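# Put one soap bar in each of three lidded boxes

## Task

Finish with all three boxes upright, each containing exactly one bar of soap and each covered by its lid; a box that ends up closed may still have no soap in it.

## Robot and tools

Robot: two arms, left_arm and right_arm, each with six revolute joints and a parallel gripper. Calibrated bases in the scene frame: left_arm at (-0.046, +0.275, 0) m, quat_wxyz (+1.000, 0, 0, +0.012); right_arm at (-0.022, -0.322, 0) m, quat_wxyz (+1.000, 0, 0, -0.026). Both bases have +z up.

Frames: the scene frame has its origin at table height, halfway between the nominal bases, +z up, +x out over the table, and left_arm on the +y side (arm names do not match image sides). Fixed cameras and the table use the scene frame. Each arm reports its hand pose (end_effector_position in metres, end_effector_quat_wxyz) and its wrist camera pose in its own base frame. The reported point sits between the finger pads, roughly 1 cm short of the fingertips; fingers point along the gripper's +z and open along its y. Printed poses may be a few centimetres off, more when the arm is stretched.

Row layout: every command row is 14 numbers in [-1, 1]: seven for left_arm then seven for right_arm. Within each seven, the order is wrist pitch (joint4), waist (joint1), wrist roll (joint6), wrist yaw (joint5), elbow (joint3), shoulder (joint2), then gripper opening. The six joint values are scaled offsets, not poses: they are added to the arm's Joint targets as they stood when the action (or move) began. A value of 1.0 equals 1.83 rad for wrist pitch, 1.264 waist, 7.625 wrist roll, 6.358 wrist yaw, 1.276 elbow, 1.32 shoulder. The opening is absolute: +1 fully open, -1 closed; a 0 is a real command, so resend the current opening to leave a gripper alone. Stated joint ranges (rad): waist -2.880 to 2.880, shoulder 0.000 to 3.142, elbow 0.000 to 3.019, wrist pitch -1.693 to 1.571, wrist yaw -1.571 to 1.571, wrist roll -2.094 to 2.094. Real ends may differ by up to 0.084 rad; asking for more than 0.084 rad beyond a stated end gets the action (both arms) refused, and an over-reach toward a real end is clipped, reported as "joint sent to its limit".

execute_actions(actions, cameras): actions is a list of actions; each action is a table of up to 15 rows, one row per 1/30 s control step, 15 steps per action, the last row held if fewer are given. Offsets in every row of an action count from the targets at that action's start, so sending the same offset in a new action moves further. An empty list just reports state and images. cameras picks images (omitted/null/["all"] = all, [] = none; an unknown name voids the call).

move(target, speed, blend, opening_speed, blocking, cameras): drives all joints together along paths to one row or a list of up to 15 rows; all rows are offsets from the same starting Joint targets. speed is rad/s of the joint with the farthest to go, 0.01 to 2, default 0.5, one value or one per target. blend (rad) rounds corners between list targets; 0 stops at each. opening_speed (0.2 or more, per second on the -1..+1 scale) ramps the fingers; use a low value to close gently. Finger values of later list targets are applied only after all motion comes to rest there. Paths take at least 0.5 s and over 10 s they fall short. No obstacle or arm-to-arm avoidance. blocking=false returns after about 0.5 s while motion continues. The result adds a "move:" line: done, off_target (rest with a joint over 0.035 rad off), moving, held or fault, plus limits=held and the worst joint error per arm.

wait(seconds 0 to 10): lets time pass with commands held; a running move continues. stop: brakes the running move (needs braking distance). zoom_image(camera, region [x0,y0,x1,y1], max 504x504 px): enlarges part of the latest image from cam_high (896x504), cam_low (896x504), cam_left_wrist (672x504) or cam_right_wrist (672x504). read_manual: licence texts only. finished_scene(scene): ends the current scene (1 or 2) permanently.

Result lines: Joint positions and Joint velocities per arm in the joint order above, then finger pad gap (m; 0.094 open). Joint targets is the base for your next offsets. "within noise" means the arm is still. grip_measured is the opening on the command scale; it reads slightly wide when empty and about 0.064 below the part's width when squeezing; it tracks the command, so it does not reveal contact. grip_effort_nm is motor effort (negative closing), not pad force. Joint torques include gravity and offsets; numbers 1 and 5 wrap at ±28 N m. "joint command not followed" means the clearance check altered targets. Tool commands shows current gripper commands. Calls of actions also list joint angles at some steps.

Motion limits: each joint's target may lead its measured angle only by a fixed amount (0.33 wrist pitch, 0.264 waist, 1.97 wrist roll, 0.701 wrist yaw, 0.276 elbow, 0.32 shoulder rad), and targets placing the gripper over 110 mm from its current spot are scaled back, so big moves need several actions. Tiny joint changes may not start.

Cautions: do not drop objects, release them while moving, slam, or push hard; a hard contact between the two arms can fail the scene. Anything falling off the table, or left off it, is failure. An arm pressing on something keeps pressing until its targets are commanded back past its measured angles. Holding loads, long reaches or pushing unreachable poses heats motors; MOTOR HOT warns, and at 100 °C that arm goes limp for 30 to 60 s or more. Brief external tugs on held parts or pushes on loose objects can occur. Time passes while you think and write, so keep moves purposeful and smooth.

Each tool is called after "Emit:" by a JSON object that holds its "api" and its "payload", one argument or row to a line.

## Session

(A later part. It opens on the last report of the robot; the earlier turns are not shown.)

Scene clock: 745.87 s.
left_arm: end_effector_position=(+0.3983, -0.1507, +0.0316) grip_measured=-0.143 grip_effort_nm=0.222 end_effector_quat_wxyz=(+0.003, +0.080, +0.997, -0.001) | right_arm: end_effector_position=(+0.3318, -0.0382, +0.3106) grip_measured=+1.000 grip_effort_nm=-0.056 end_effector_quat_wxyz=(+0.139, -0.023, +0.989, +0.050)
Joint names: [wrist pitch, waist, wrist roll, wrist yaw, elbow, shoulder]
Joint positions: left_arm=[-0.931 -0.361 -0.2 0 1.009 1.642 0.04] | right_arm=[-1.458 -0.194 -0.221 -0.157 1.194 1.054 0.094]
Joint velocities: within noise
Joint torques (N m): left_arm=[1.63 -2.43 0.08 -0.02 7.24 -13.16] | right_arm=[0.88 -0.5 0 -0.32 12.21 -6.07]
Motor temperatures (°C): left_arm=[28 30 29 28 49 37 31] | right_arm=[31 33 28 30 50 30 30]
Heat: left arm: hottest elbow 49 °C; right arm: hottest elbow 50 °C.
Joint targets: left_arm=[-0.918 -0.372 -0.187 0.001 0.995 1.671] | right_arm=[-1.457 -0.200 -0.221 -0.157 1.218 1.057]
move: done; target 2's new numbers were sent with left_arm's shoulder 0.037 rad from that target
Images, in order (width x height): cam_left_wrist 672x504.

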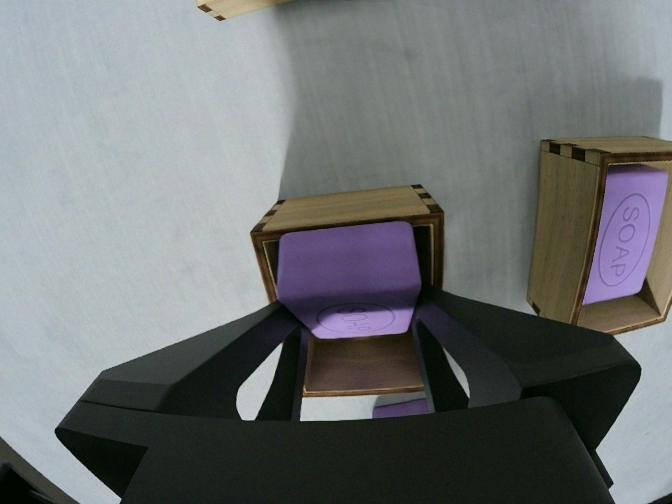

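Emit:
{"api": "wait", "payload": {
  "seconds": 0.1,
  "cameras": ["cam_low","cam_left_wrist","cam_high"]
}}

Emit:
{"api": "zoom_image", "payload": {
  "camera": "cam_low",
  "region": [470, 250, 570, 320]
}}

Emit:
{"api": "zoom_image", "payload": {
  "camera": "cam_left_wrist",
  "region": [230, 160, 470, 420]
}}

Scene clock: 757.63 s.
left_arm: end_effector_position=(+0.3983, -0.1507, +0.0316) grip_measured=-0.143 grip_effort_nm=0.237 end_effector_quat_wxyz=(+0.003, +0.080, +0.997, -0.001) | right_arm: end_effector_position=(+0.3318, -0.0382, +0.3106) grip_measured=+1.000 grip_effort_nm=-0.046 end_effector_quat_wxyz=(+0.139, -0.023, +0.989, +0.050)
Joint names: [wrist pitch, waist, wrist roll, wrist yaw, elbow, shoulder]
Joint positions: left_arm=[-0.931 -0.361 -0.2 0 1.009 1.642 0.04] | right_arm=[-1.458 -0.194 -0.221 -0.157 1.194 1.054 0.094]
Joint velocities: within noise
Joint torques (N m): left_arm=[1.63 -2.37 0.08 -0.02 7.23 -13.16] | right_arm=[0.9 -0.5 0 -0.32 12.21 -6.07]
Motor temperatures (°C): left_arm=[28 30 29 28 47 37 31] | right_arm=[31 33 28 30 50 30 30]
Heat: left arm: hottest elbow 47 °C; right arm: hottest elbow 50 °C.
Joint targets: left_arm=[-0.918 -0.372 -0.187 0.001 0.995 1.671] | right_arm=[-1.457 -0.200 -0.221 -0.157 1.218 1.057]
Tool commands: left_gripper/opening=-0.138 right_gripper/opening=+1.0
wait: 0.10 s; at rest from the start
Images, in order (width x height): cam_high 896x504, cam_low 896x504, cam_left_wrist 672x504.

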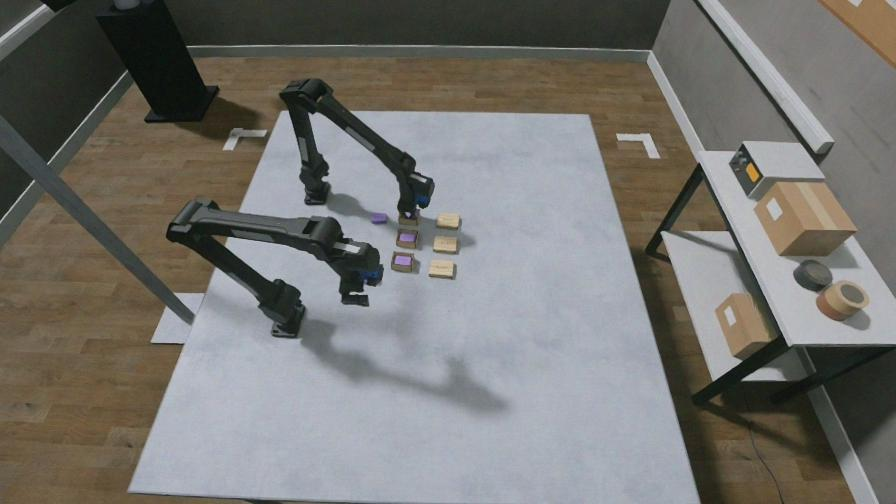

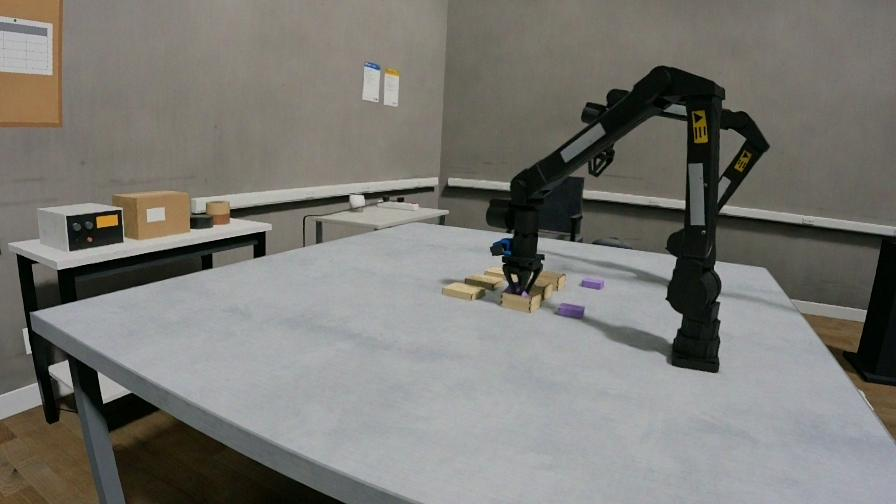

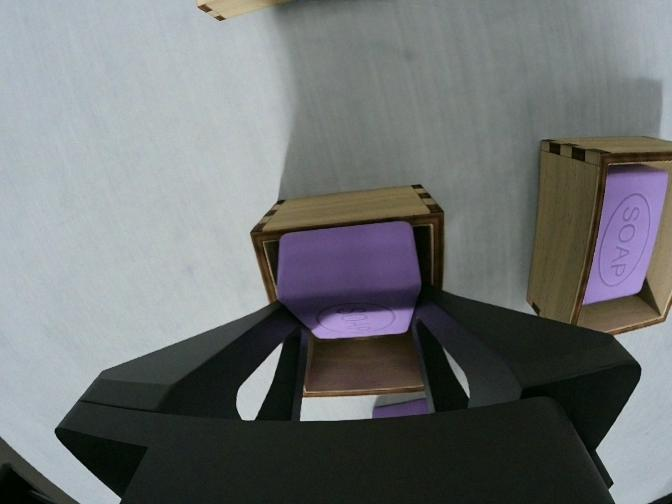

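Scaled by 5.040 from the camera's 896x504 image, which has a finer 1280x720 frame.

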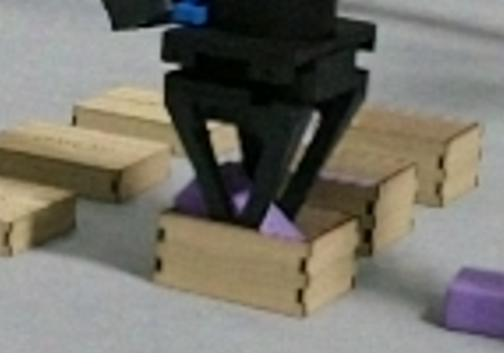

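Scaled by 1.938 from the camera's 672x504 image, which has a finer 960x720 frame.

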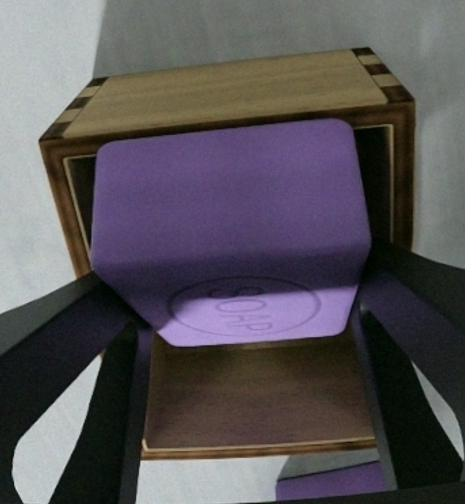

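Emit:
{"api": "move", "payload": {
  "target": [
    [0,0,0,0,0,0,-0.125,0,0,0,0,0,0,1],
    [-0.0085,0,0,0,0.043,-0.028,-0.125,0,0,0,0,0,0,1],
    [-0.0545,0,0,0,0.0765,-0.0616,-0.125,0,0,0,0,0,0,1]
  ],
  "speed": 0.08,
  "opening_speed": 0.2,
  "cameras": ["cam_left_wrist","cam_low"]
}}

Emit:
{"api": "zoom_image", "payload": {
  "camera": "cam_low",
  "region": [470, 250, 570, 320]
}}

Scene clock: 771.40 s.
left_arm: end_effector_position=(+0.3968, -0.1501, +0.0534) grip_measured=-0.134 grip_effort_nm=0.481 end_effector_quat_wxyz=(-0.004, +0.080, +0.997, +0.001) | right_arm: end_effector_position=(+0.3318, -0.0382, +0.3106) grip_measured=+1.000 grip_effort_nm=-0.051 end_effector_quat_wxyz=(+0.139, -0.023, +0.989, +0.050)
Joint names: [wrist pitch, waist, wrist roll, wrist yaw, elbow, shoulder]
Joint positions: left_arm=[-1.006 -0.361 -0.2 0 1.039 1.611 0.041] | right_arm=[-1.458 -0.194 -0.221 -0.157 1.194 1.054 0.094]
Joint velocities: within noise
Joint torques (N m): left_arm=[0.64 -2.43 0.08 -0.02 13.7 -17.73] | right_arm=[0.9 -0.44 0 -0.32 12.21 -6.07]
Motor temperatures (°C): left_arm=[28 30 29 28 46 37 31] | right_arm=[31 33 28 30 50 30 30]
Heat: left arm: hottest elbow 46 °C; right arm: hottest elbow 50 °C.
Joint targets: left_arm=[-1.018 -0.372 -0.188 0.001 1.092 1.590] | right_arm=[-1.457 -0.200 -0.221 -0.157 1.218 1.057]
move: off_target (left_arm); left_arm: the elbow is farthest, 0.053 rad from its target
Images, in order (width x height): cam_low 896x504, cam_left_wrist 672x504.

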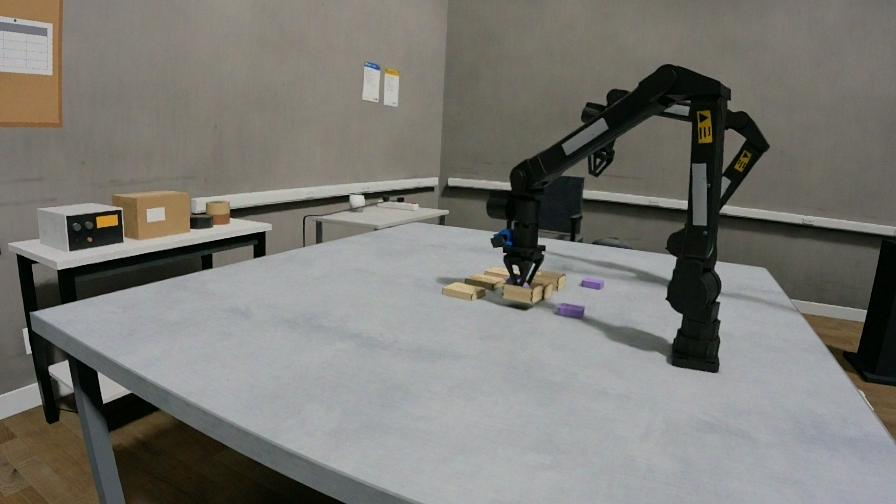

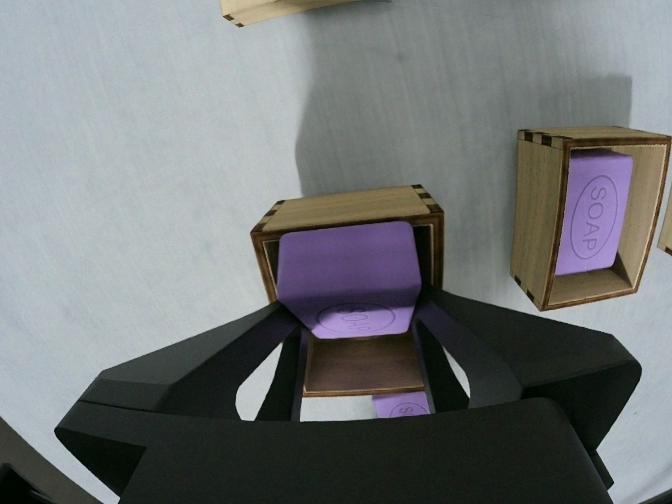

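Scaled by 5.040 from the camera's 896x504 image, which has a finer 1280x720 frame.

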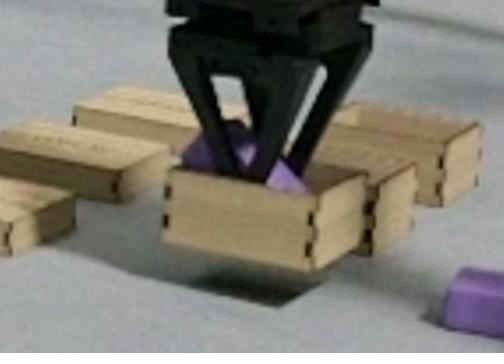

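Emit:
{"api": "move", "payload": {
  "target": [
    [0.0545,0,0,0,-0.0765,0.0616,-0.125,0,0,0,0,0,0,1],
    [0.0545,0,0,0,-0.0765,0.0616,-0.152,0,0,0,0,0,0,1],
    [0.046,0,0,0,-0.0335,0.0336,-0.152,0,0,0,0,0,0,1],
    [0,0,0,0,0,0,-0.152,0,0,0,0,0,0,1]
  ],
  "speed": 0.08,
  "opening_speed": 0.2,
  "cameras": ["cam_left_wrist","cam_low"]
}}

Emit:
{"api": "zoom_image", "payload": {
  "camera": "cam_low",
  "region": [470, 250, 570, 320]
}}

Scene clock: 793.67 s.
left_arm: end_effector_position=(+0.3987, -0.1509, +0.0565) grip_measured=-0.150 grip_effort_nm=-0.110 end_effector_quat_wxyz=(+0.000, +0.081, +0.997, +0.000) | right_arm: end_effector_position=(+0.3318, -0.0382, +0.3106) grip_measured=+1.000 grip_effort_nm=-0.061 end_effector_quat_wxyz=(+0.139, -0.023, +0.989, +0.050)
Joint names: [wrist pitch, waist, wrist roll, wrist yaw, elbow, shoulder]
Joint positions: left_arm=[-1.006 -0.361 -0.198 0 1.043 1.607 0.04] | right_arm=[-1.458 -0.194 -0.221 -0.157 1.194 1.054 0.094]
Joint velocities: within noise
Joint torques (N m): left_arm=[0.58 -2.43 0.07 -0.02 13.41 -17.26] | right_arm=[0.88 -0.44 0 -0.32 12.19 -6.01]
Motor temperatures (°C): left_arm=[28 29 29 28 48 36 31] | right_arm=[31 33 28 30 50 30 30]
Heat: left arm: hottest elbow 48 °C; right arm: hottest elbow 50 °C.
Joint targets: left_arm=[-1.018 -0.372 -0.187 0.001 1.092 1.590] | right_arm=[-1.457 -0.200 -0.221 -0.157 1.218 1.057]
move: off_target (left_arm); left_arm: the elbow is farthest, 0.049 rad from its target
Images, in order (width x height): cam_low 896x504, cam_left_wrist 672x504.

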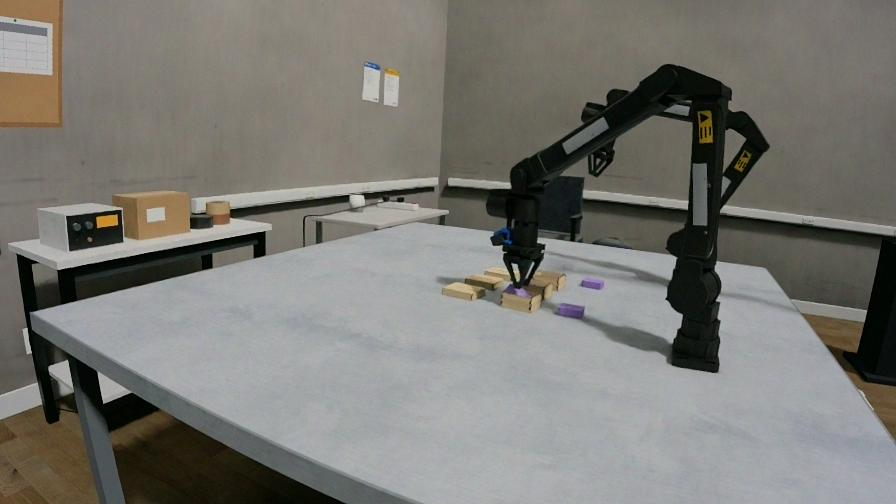

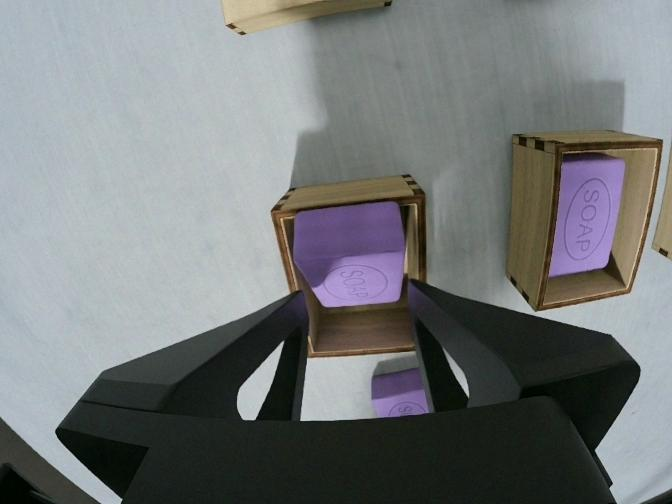

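Scaled by 5.040 from the camera's 896x504 image, which has a finer 1280x720 frame.

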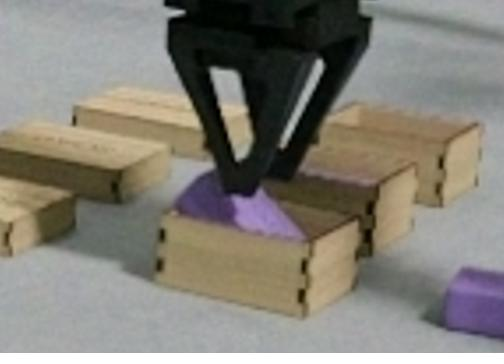

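Emit:
{"api": "move", "payload": {
  "target": [
    [-0.0317,0,0,0,0.0525,0.0265,-0.152,0,0,0,0,0,0,1],
    [-0.0317,0,0,0,0.0525,0.0265,-0.9,0,0,0,0,0,0,1]
  ],
  "speed": 0.12,
  "opening_speed": 0.8,
  "cameras": ["cam_left_wrist","cam_low"]
}}

Emit:
{"api": "zoom_image", "payload": {
  "camera": "cam_low",
  "region": [470, 250, 570, 320]
}}

Scene clock: 823.23 s.
left_arm: end_effector_position=(+0.4124, -0.1560, +0.0782) grip_measured=-0.897 grip_effort_nm=-0.139 end_effector_quat_wxyz=(+0.004, +0.081, +0.997, -0.001) | right_arm: end_effector_position=(+0.3318, -0.0382, +0.3106) grip_measured=+1.000 grip_effort_nm=-0.056 end_effector_quat_wxyz=(+0.139, -0.023, +0.989, +0.050)
Joint names: [wrist pitch, waist, wrist roll, wrist yaw, elbow, shoulder]
Joint positions: left_arm=[-1.065 -0.361 -0.198 0 1.109 1.607 0.005] | right_arm=[-1.458 -0.194 -0.221 -0.157 1.194 1.054 0.094]
Joint velocities: within noise
Joint torques (N m): left_arm=[0.64 -2.43 0.07 -0.03 13.89 -14.51] | right_arm=[0.9 -0.44 0 -0.32 12.22 -6.07]
Motor temperatures (°C): left_arm=[28 29 29 28 51 35 30] | right_arm=[31 33 28 30 50 30 30]
Heat: left arm: hottest elbow 51 °C; right arm: hottest elbow 50 °C.
Joint targets: left_arm=[-1.076 -0.372 -0.187 0.001 1.160 1.625] | right_arm=[-1.457 -0.200 -0.221 -0.157 1.218 1.057]
move: off_target (left_arm); target 2's new numbers were sent with left_arm's elbow 0.050 rad from that target; left_arm: the elbow is farthest, 0.050 rad from its target
Images, in order (width x height): cam_low 896x504, cam_left_wrist 672x504.

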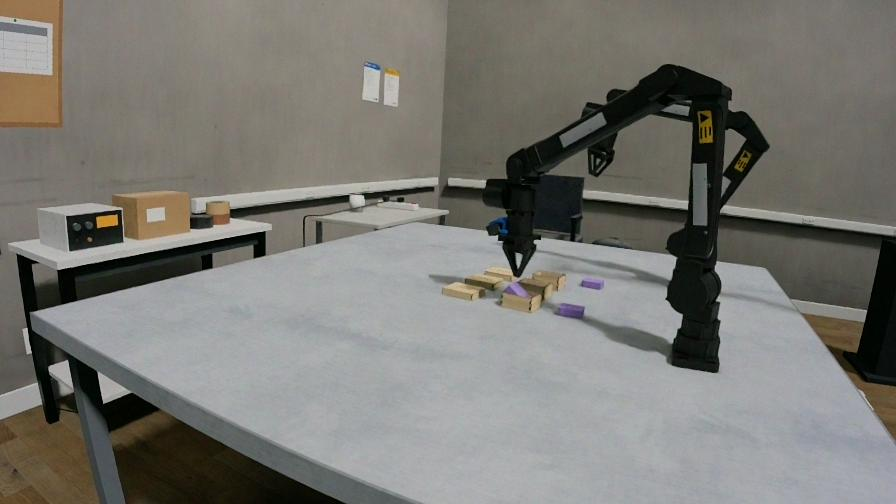

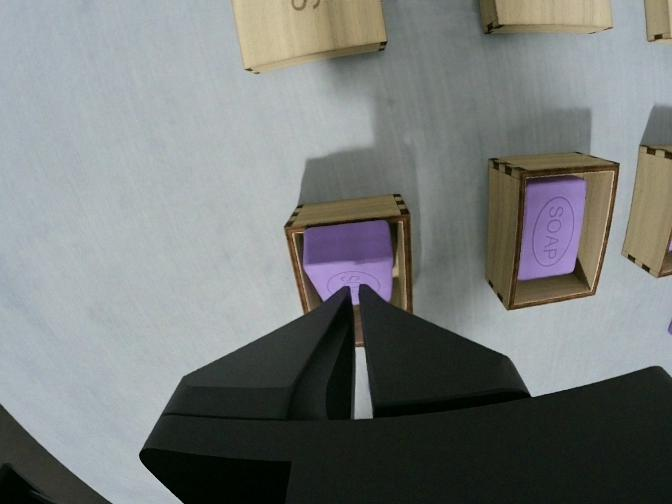

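Scaled by 5.040 from the camera's 896x504 image, which has a finer 1280x720 frame.

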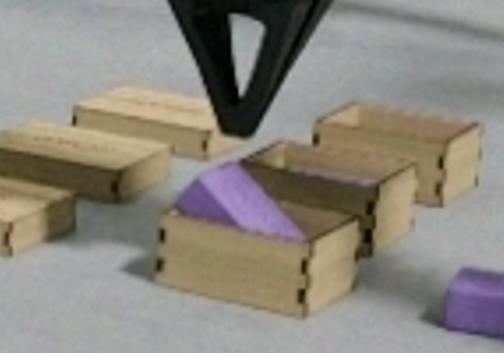

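Emit:
{"api": "move", "payload": {
  "target": [
    [0.064,0,0,0,-0.084,0.0435,-0.9,0,0,0,0,0,0,1]
  ],
  "speed": 0.08,
  "cameras": ["cam_left_wrist","cam_low"]
}}

Emit:
{"api": "zoom_image", "payload": {
  "camera": "cam_low",
  "region": [470, 250, 570, 320]
}}

Scene clock: 833.03 s.
left_arm: end_effector_position=(+0.4217, -0.1595, +0.0614) grip_measured=-0.898 grip_effort_nm=-0.129 end_effector_quat_wxyz=(+0.020, +0.081, +0.996, -0.006) | right_arm: end_effector_position=(+0.3318, -0.0382, +0.3106) grip_measured=+1.000 grip_effort_nm=-0.051 end_effector_quat_wxyz=(+0.139, -0.023, +0.989, +0.050)
Joint names: [wrist pitch, waist, wrist roll, wrist yaw, elbow, shoulder]
Joint positions: left_arm=[-0.987 -0.361 -0.198 0 1.092 1.634 0.005] | right_arm=[-1.458 -0.194 -0.221 -0.157 1.194 1.054 0.094]
Joint velocities: within noise
Joint torques (N m): left_arm=[2.26 -2.43 0.07 -0.03 5.49 -12.16] | right_arm=[0.9 -0.5 0 -0.32 12.19 -6.07]
Motor temperatures (°C): left_arm=[28 29 29 28 50 35 30] | right_arm=[31 33 28 30 50 30 30]
Heat: left arm: hottest elbow 50 °C; right arm: hottest elbow 50 °C.
Joint targets: left_arm=[-0.959 -0.372 -0.187 0.001 1.053 1.682] | right_arm=[-1.457 -0.200 -0.221 -0.157 1.218 1.057]
move: off_target (left_arm); left_arm: the shoulder is farthest, 0.048 rad from its target
Images, in order (width x height): cam_low 896x504, cam_left_wrist 672x504.

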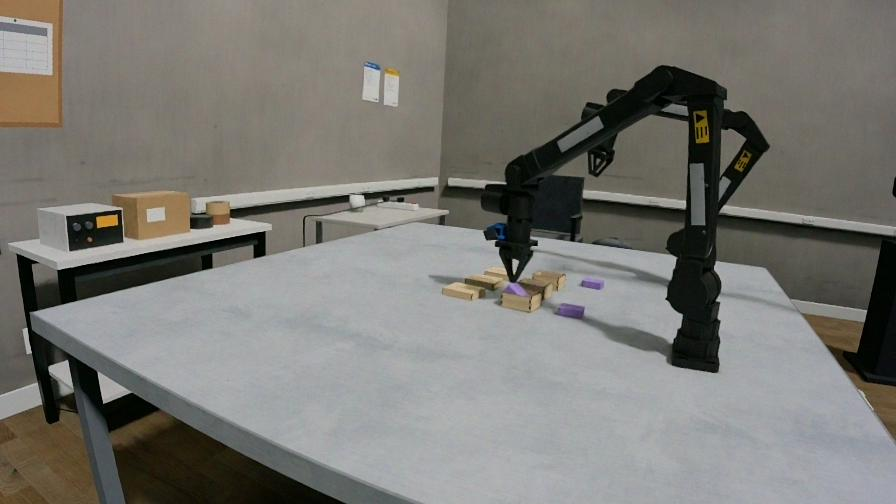

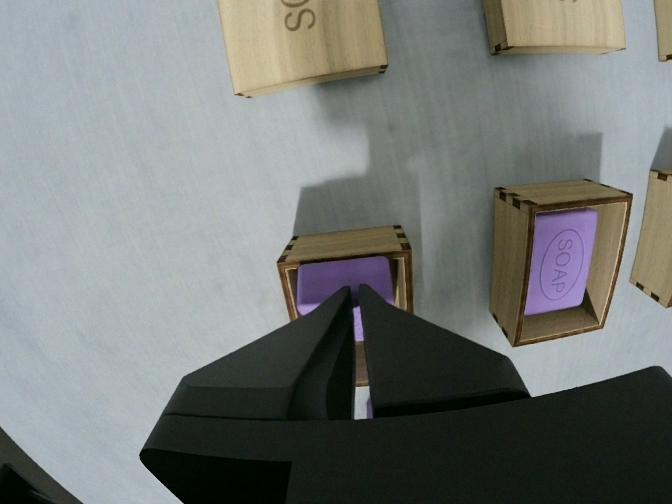

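Scaled by 5.040 from the camera's 896x504 image, which has a finer 1280x720 frame.

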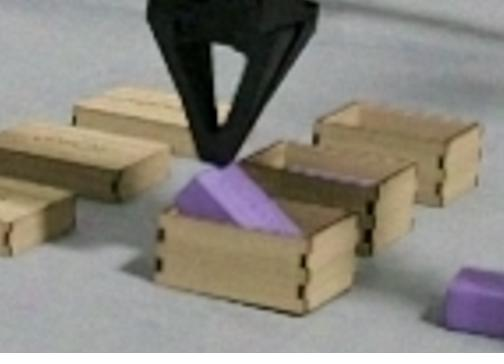

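Emit:
{"api": "move", "payload": {
  "target": [
    [-0.064,0,0,0,0.084,-0.0435,-0.9,0,0,0,0,0,0,1],
    [-0.064,0,0,0,0.084,-0.0435,0,0,0,0,0,0,0,1]
  ],
  "speed": 0.12,
  "opening_speed": 0.8,
  "cameras": ["cam_left_wrist"]
}}

Scene clock: 866.30 s.
left_arm: end_effector_position=(+0.4113, -0.1556, +0.0678) grip_measured=-0.003 grip_effort_nm=0.115 end_effector_quat_wxyz=(-0.008, +0.081, +0.997, +0.002) | right_arm: end_effector_position=(+0.3318, -0.0382, +0.3106) grip_measured=+1.000 grip_effort_nm=-0.046 end_effector_quat_wxyz=(+0.139, -0.023, +0.989, +0.050)
Joint names: [wrist pitch, waist, wrist roll, wrist yaw, elbow, shoulder]
Joint positions: left_arm=[-1.065 -0.361 -0.198 0 1.11 1.632 0.047] | right_arm=[-1.458 -0.194 -0.221 -0.157 1.194 1.054 0.094]
Joint velocities: within noise
Joint torques (N m): left_arm=[0.59 -2.49 0.07 -0.02 13.61 -17.08] | right_arm=[0.9 -0.44 0 -0.32 12.21 -6.07]
Motor temperatures (°C): left_arm=[28 29 29 28 45 36 30] | right_arm=[31 33 28 30 51 29 30]
Heat: left arm: hottest elbow 45 °C; right arm: hottest elbow 51 °C.
Joint targets: left_arm=[-1.076 -0.372 -0.187 0.001 1.159 1.625] | right_arm=[-1.457 -0.200 -0.221 -0.157 1.218 1.057]
move: off_target (left_arm); target 2's new numbers were sent with left_arm's elbow 0.050 rad from that target; left_arm: the elbow is farthest, 0.050 rad from its target
Images, in order (width x height): cam_left_wrist 672x504.

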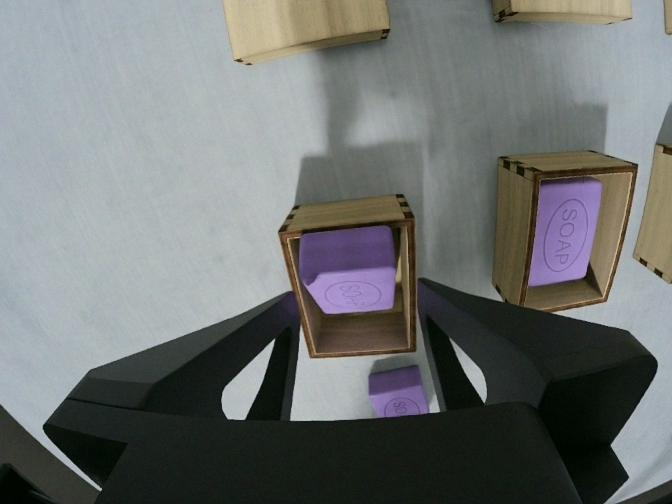

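Emit:
{"api": "move", "payload": {
  "target": [
    [0,0.0245,0.003,0,0,0,0,0,0,0,0,0,0,1],
    [0.0639,0.0245,0.003,0,-0.0831,0.0447,0,0,0,0,0,0,0,1],
    [0.0639,0.0245,0.003,0,-0.0831,0.0447,-0.3,0,0,0,0,0,0,1]
  ],
  "speed": 0.12,
  "opening_speed": 0.3,
  "cameras": ["cam_left_wrist","cam_low"]
}}

Emit:
{"api": "zoom_image", "payload": {
  "camera": "cam_low",
  "region": [470, 250, 570, 320]
}}

Scene clock: 892.50 s.
left_arm: end_effector_position=(+0.4152, -0.1528, +0.0443) grip_measured=-0.195 grip_effort_nm=-1.038 end_effector_quat_wxyz=(+0.005, +0.087, +0.996, -0.001) | right_arm: end_effector_position=(+0.3318, -0.0382, +0.3106) grip_measured=+1.000 grip_effort_nm=-0.051 end_effector_quat_wxyz=(+0.139, -0.023, +0.989, +0.050)
Joint names: [wrist pitch, waist, wrist roll, wrist yaw, elbow, shoulder]
Joint positions: left_arm=[-0.972 -0.352 -0.178 -0.001 1.069 1.656 0.038] | right_arm=[-1.458 -0.194 -0.221 -0.157 1.194 1.054 0.094]
Joint velocities: within noise
Joint torques (N m): left_arm=[1.63 -0.79 0.09 0 7.36 -13.98] | right_arm=[0.9 -0.44 0 -0.32 12.19 -6.07]
Motor temperatures (°C): left_arm=[28 29 29 28 48 37 30] | right_arm=[31 33 28 30 51 29 30]
Heat: left arm: hottest elbow 48 °C; right arm: hottest elbow 51 °C.
Joint targets: left_arm=[-0.959 -0.341 -0.165 0.001 1.053 1.684] | right_arm=[-1.457 -0.200 -0.221 -0.157 1.218 1.057]
move: done
Images, in order (width x height): cam_low 896x504, cam_left_wrist 672x504.

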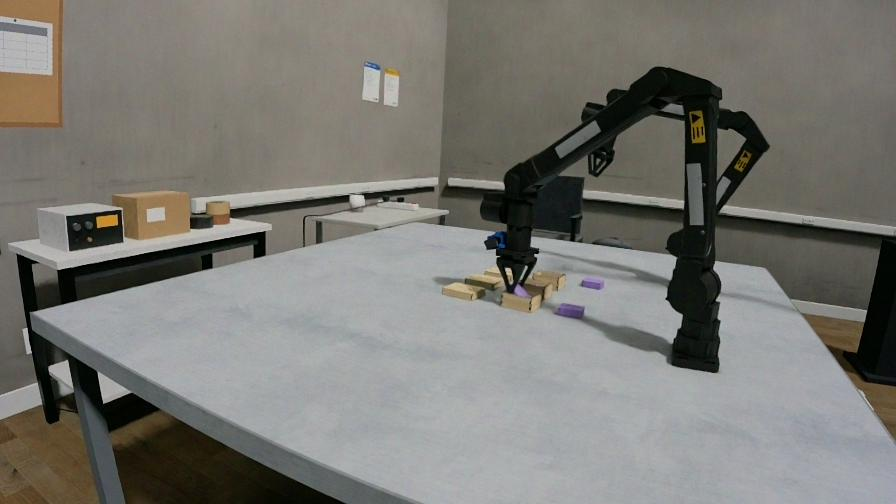

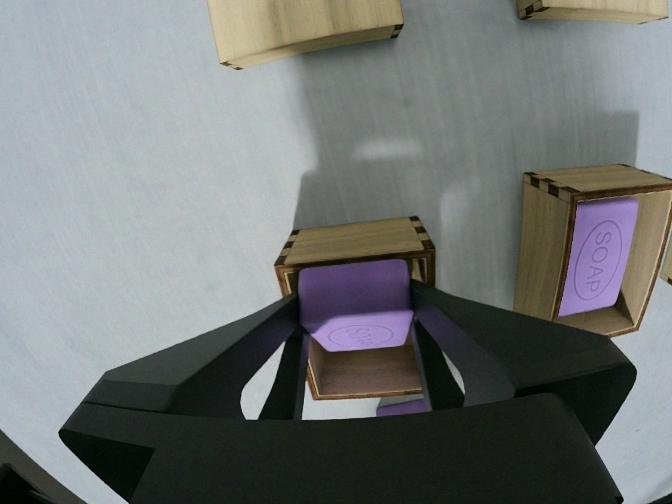

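Scaled by 5.040 from the camera's 896x504 image, which has a finer 1280x720 frame.

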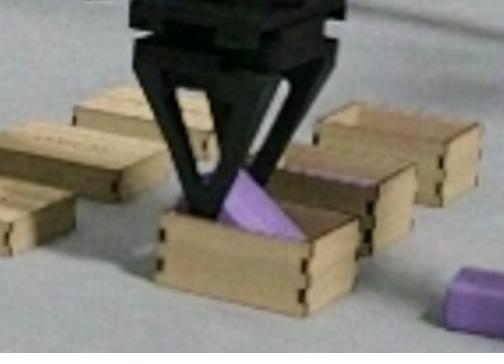

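Emit:
{"api": "move", "payload": {
  "target": [-0.0033,0,0,0,-0.0243,-0.0545,-0.3,0,0,0,0,0,0,1],
  "speed": 0.06,
  "cameras": ["cam_left_wrist","cam_low"]
}}

Emit:
{"api": "zoom_image", "payload": {
  "camera": "cam_low",
  "region": [470, 250, 570, 320]
}}

Scene clock: 920.10 s.
left_arm: end_effector_position=(+0.4041, -0.1488, +0.0443) grip_measured=-0.195 grip_effort_nm=-1.038 end_effector_quat_wxyz=(+0.004, +0.087, +0.996, -0.001) | right_arm: end_effector_position=(+0.3318, -0.0382, +0.3106) grip_measured=+1.000 grip_effort_nm=-0.051 end_effector_quat_wxyz=(+0.139, -0.023, +0.989, +0.050)
Joint names: [wrist pitch, waist, wrist roll, wrist yaw, elbow, shoulder]
Joint positions: left_arm=[-0.967 -0.352 -0.178 -0.001 1.035 1.631 0.038] | right_arm=[-1.458 -0.194 -0.221 -0.157 1.194 1.054 0.094]
Joint velocities: within noise
Joint torques (N m): left_arm=[1.17 -0.79 0.09 -0.01 7.54 -17.67] | right_arm=[0.91 -0.44 0 -0.32 12.19 -6.01]
Motor temperatures (°C): left_arm=[27 29 29 28 44 36 31] | right_arm=[31 33 28 30 51 29 30]
Heat: left arm: hottest elbow 44 °C; right arm: hottest elbow 51 °C.
Joint targets: left_arm=[-0.965 -0.341 -0.165 0.001 1.022 1.612] | right_arm=[-1.457 -0.200 -0.221 -0.157 1.218 1.057]
move: done
Images, in order (width x height): cam_low 896x504, cam_left_wrist 672x504.

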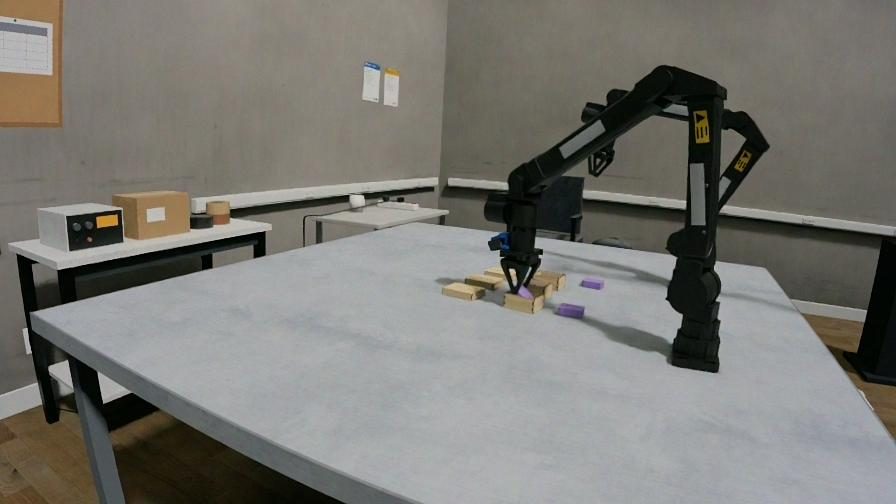

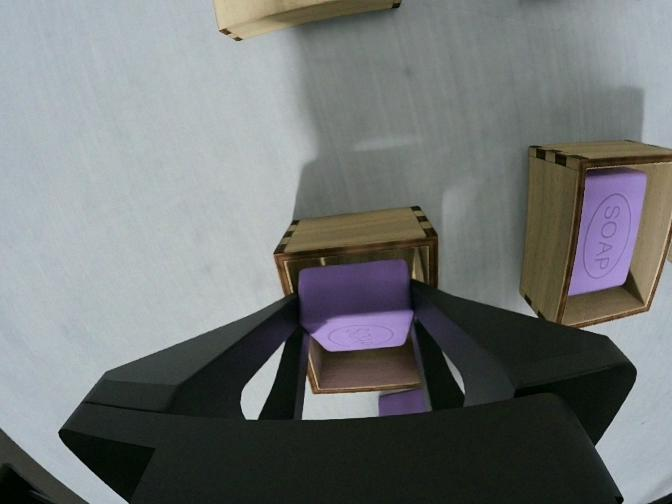

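Scaled by 5.040 from the camera's 896x504 image, which has a finer 1280x720 frame.

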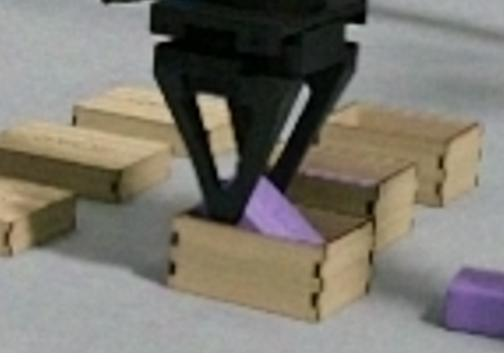

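Emit:
{"api": "move", "payload": {
  "target": [
    [-0.0213,0,0,0,0.0611,-0.0015,-0.3,0,0,0,0,0,0,1],
    [-0.0109,0,0,0,-0.0212,-0.028,-0.3,0,0,0,0,0,0,1]
  ],
  "speed": 0.06,
  "cameras": ["cam_left_wrist","cam_low"]
}}

Emit:
{"api": "zoom_image", "payload": {
  "camera": "cam_low",
  "region": [470, 250, 570, 320]
}}

Scene clock: 940.07 s.
left_arm: end_effector_position=(+0.3894, -0.1434, +0.0499) grip_measured=-0.195 grip_effort_nm=-1.038 end_effector_quat_wxyz=(-0.003, +0.087, +0.996, +0.001) | right_arm: end_effector_position=(+0.3318, -0.0382, +0.3106) grip_measured=+1.000 grip_effort_nm=-0.056 end_effector_quat_wxyz=(+0.139, -0.023, +0.989, +0.050)
Joint names: [wrist pitch, waist, wrist roll, wrist yaw, elbow, shoulder]
Joint positions: left_arm=[-0.991 -0.352 -0.178 -0.001 1.007 1.595 0.038] | right_arm=[-1.458 -0.194 -0.221 -0.157 1.194 1.054 0.094]
Joint velocities: within noise
Joint torques (N m): left_arm=[1.31 -0.73 0.09 0 7.61 -17.14] | right_arm=[0.9 -0.44 0 -0.32 12.22 -6.01]
Motor temperatures (°C): left_arm=[27 29 29 28 43 36 32] | right_arm=[31 33 28 30 51 29 30]
Heat: left arm: hottest elbow 43 °C; right arm: hottest elbow 51 °C.
Joint targets: left_arm=[-0.985 -0.341 -0.165 0.001 0.995 1.575] | right_arm=[-1.457 -0.200 -0.221 -0.157 1.218 1.057]
move: done
Images, in order (width x height): cam_low 896x504, cam_left_wrist 672x504.

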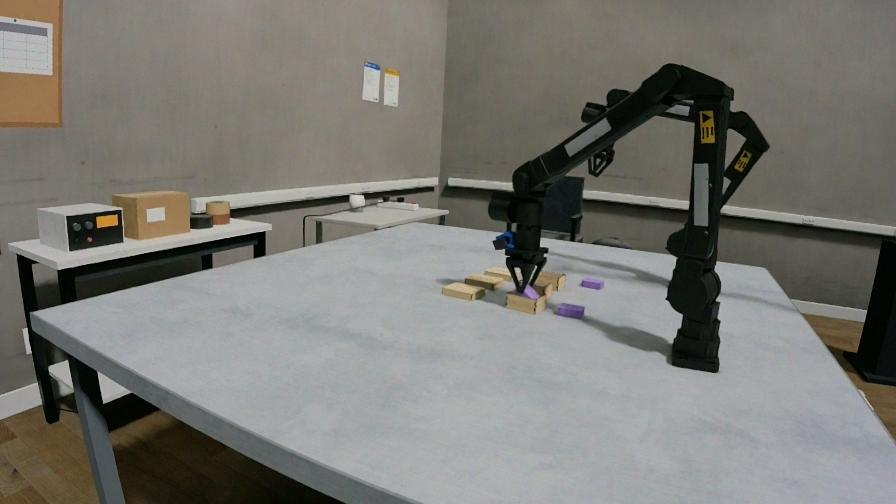

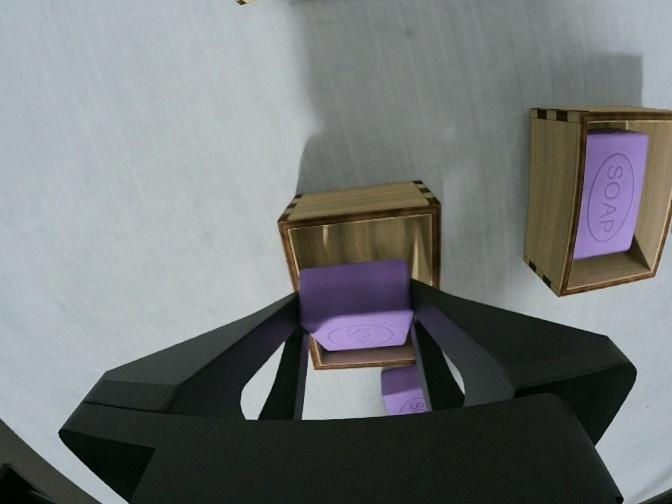

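Scaled by 5.040 from the camera's 896x504 image, which has a finer 1280x720 frame.

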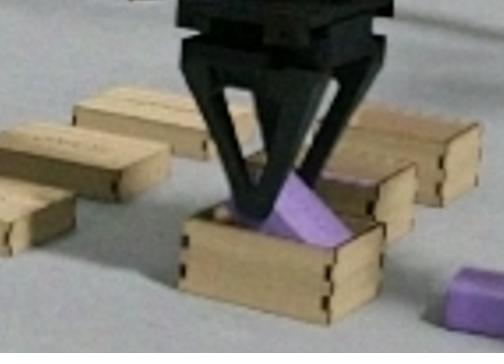

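Emit:
{"api": "move", "payload": {
  "target": [
    [0,0,0,0,0,0,-0.19,0,0,0,0,0,0,1],
    [0.0235,0,0,0,-0.0125,0.0409,-0.19,0,0,0,0,0,0,1],
    [0.0235,0,0,0,-0.0125,0.0409,-0.08,0,0,0,0,0,0,1]
  ],
  "speed": 0.06,
  "opening_speed": 0.2,
  "cameras": ["cam_left_wrist","cam_low"]
}}

Emit:
{"api": "zoom_image", "payload": {
  "camera": "cam_low",
  "region": [470, 250, 570, 320]
}}

Scene clock: 957.97 s.
left_arm: end_effector_position=(+0.3908, -0.1439, +0.0423) grip_measured=-0.083 grip_effort_nm=0.120 end_effector_quat_wxyz=(+0.003, +0.087, +0.996, -0.001) | right_arm: end_effector_position=(+0.3318, -0.0382, +0.3106) grip_measured=+1.000 grip_effort_nm=-0.051 end_effector_quat_wxyz=(+0.139, -0.023, +0.989, +0.050)
Joint names: [wrist pitch, waist, wrist roll, wrist yaw, elbow, shoulder]
Joint positions: left_arm=[-0.954 -0.352 -0.177 -0.001 0.993 1.602 0.043] | right_arm=[-1.458 -0.194 -0.221 -0.157 1.194 1.054 0.094]
Joint velocities: within noise
Joint torques (N m): left_arm=[1.62 -0.79 0.09 -0.01 7.42 -12.86] | right_arm=[0.9 -0.5 0 -0.32 12.21 -6.07]
Motor temperatures (°C): left_arm=[27 29 29 28 42 37 32] | right_arm=[31 33 28 30 51 29 30]
Heat: left arm: hottest elbow 42 °C; right arm: hottest elbow 51 °C.
Joint targets: left_arm=[-0.942 -0.341 -0.165 0.001 0.980 1.629] | right_arm=[-1.457 -0.200 -0.221 -0.157 1.218 1.057]
move: done
Images, in order (width x height): cam_low 896x504, cam_left_wrist 672x504.

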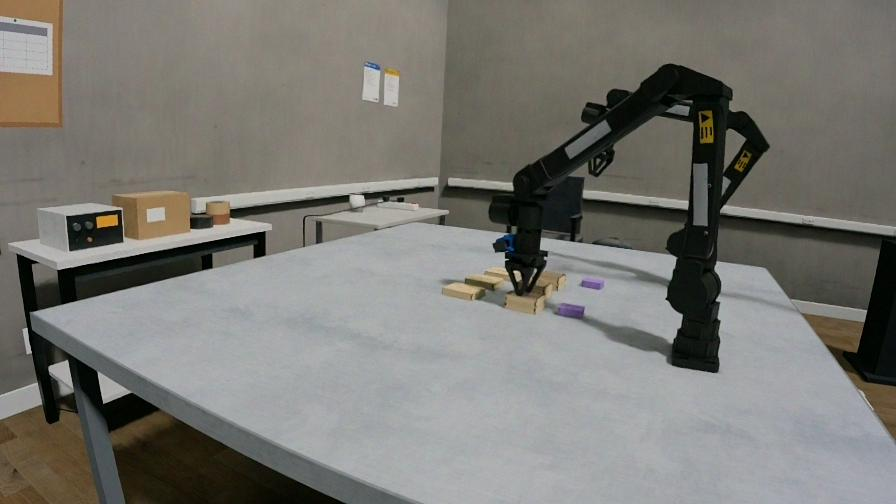

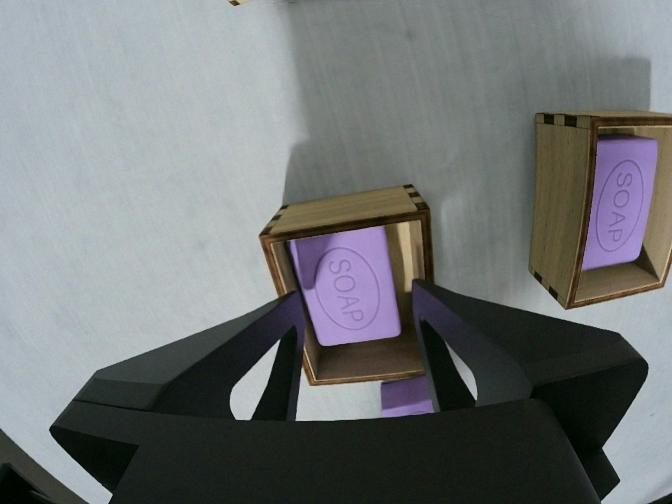

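Scaled by 5.040 from the camera's 896x504 image, which has a finer 1280x720 frame.

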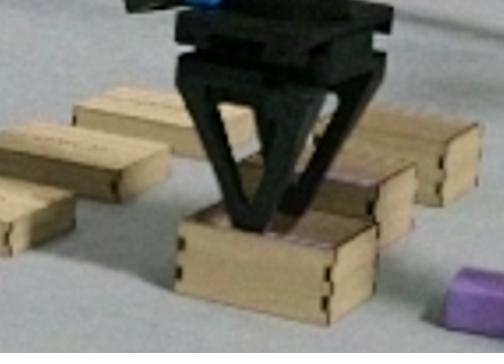

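Emit:
{"api": "move", "payload": {
  "target": [
    [-0.1044,0,0,0,0.1097,-0.0924,-0.08,0,0,0,0,0,0,1],
    [-0.1044,0,0,0,0.1097,-0.0924,0.9,0,0,0,0,0,0,1]
  ],
  "speed": 0.2,
  "opening_speed": 1,
  "cameras": ["cam_left_wrist"]
}}

Emit:
{"api": "move", "payload": {
  "target": [-0.0442,0.0403,0.0033,0,0.377,0.3288,0.9,0,0,0,0,0,0,1],
  "speed": 0.5,
  "cameras": ["cam_left_wrist"]
}}

Scene clock: 978.53 s.
left_arm: end_effector_position=(+0.3888, -0.1432, +0.1010) grip_measured=+0.897 grip_effort_nm=0.125 end_effector_quat_wxyz=(+0.001, +0.087, +0.996, +0.000) | right_arm: end_effector_position=(+0.3318, -0.0382, +0.3106) grip_measured=+1.000 grip_effort_nm=-0.046 end_effector_quat_wxyz=(+0.139, -0.023, +0.989, +0.050)
Joint names: [wrist pitch, waist, wrist roll, wrist yaw, elbow, shoulder]
Joint positions: left_arm=[-1.122 -0.352 -0.177 -0.001 1.07 1.518 0.089] | right_arm=[-1.458 -0.194 -0.221 -0.157 1.194 1.054 0.094]
Joint velocities: within noise
Joint torques (N m): left_arm=[0.61 -0.73 0.09 -0.01 13.94 -15.79] | right_arm=[0.9 -0.5 0 -0.32 12.19 -6.07]
Motor temperatures (°C): left_arm=[27 29 29 28 43 36 31] | right_arm=[31 33 28 30 51 29 30]
Heat: left arm: hottest elbow 43 °C; right arm: hottest elbow 51 °C.
Joint targets: left_arm=[-1.133 -0.341 -0.164 0.001 1.119 1.507] | right_arm=[-1.457 -0.200 -0.221 -0.157 1.218 1.057]
move: off_target (left_arm); target 2's new numbers were sent with left_arm's elbow 0.050 rad from that target; left_arm: the elbow is farthest, 0.050 rad from its target
Images, in order (width x height): cam_left_wrist 672x504.

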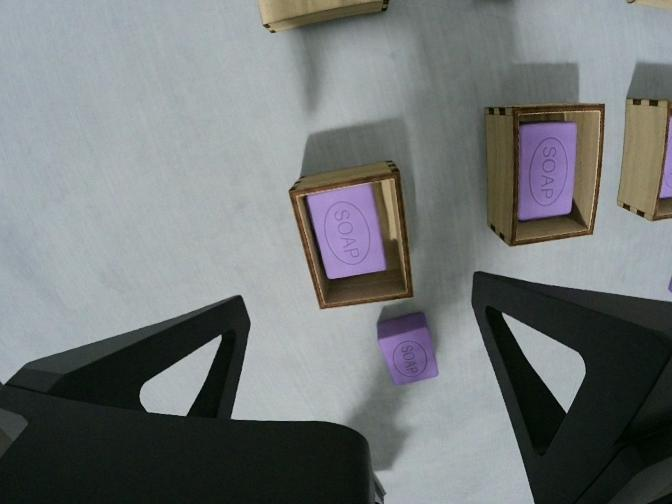

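Scene clock: 980.27 s.
left_arm: end_effector_position=(+0.5443, -0.1690, +0.0814) grip_measured=+0.898 grip_effort_nm=0.125 end_effector_quat_wxyz=(+0.001, +0.074, +0.997, +0.000) | right_arm: end_effector_position=(+0.3318, -0.0382, +0.3106) grip_measured=+1.000 grip_effort_nm=-0.051 end_effector_quat_wxyz=(+0.139, -0.023, +0.989, +0.050)
Joint names: [wrist pitch, waist, wrist roll, wrist yaw, elbow, shoulder]
Joint positions: left_arm=[-1.202 -0.3 -0.153 -0.001 1.547 1.914 0.089] | right_arm=[-1.458 -0.194 -0.221 -0.157 1.194 1.054 0.094]
Joint velocities: within noise
Joint torques (N m): left_arm=[0.62 -0.85 0.1 0 14.72 -19.84] | right_arm=[0.9 -0.5 0 -0.32 12.22 -6.07]
Motor temperatures (°C): left_arm=[27 29 29 28 43 36 31] | right_arm=[31 33 28 30 51 29 30]
Heat: left arm: hottest elbow 43 °C; right arm: hottest elbow 51 °C.
Joint targets: left_arm=[-1.214 -0.290 -0.140 0.001 1.601 1.941] | right_arm=[-1.457 -0.200 -0.221 -0.157 1.218 1.057]
move: off_target (left_arm); left_arm: the elbow is farthest, 0.054 rad from its target
Images, in order (width x height): cam_left_wrist 672x504.

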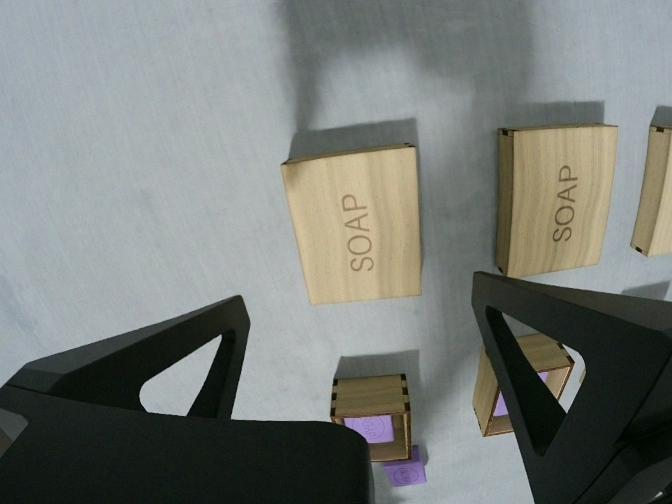

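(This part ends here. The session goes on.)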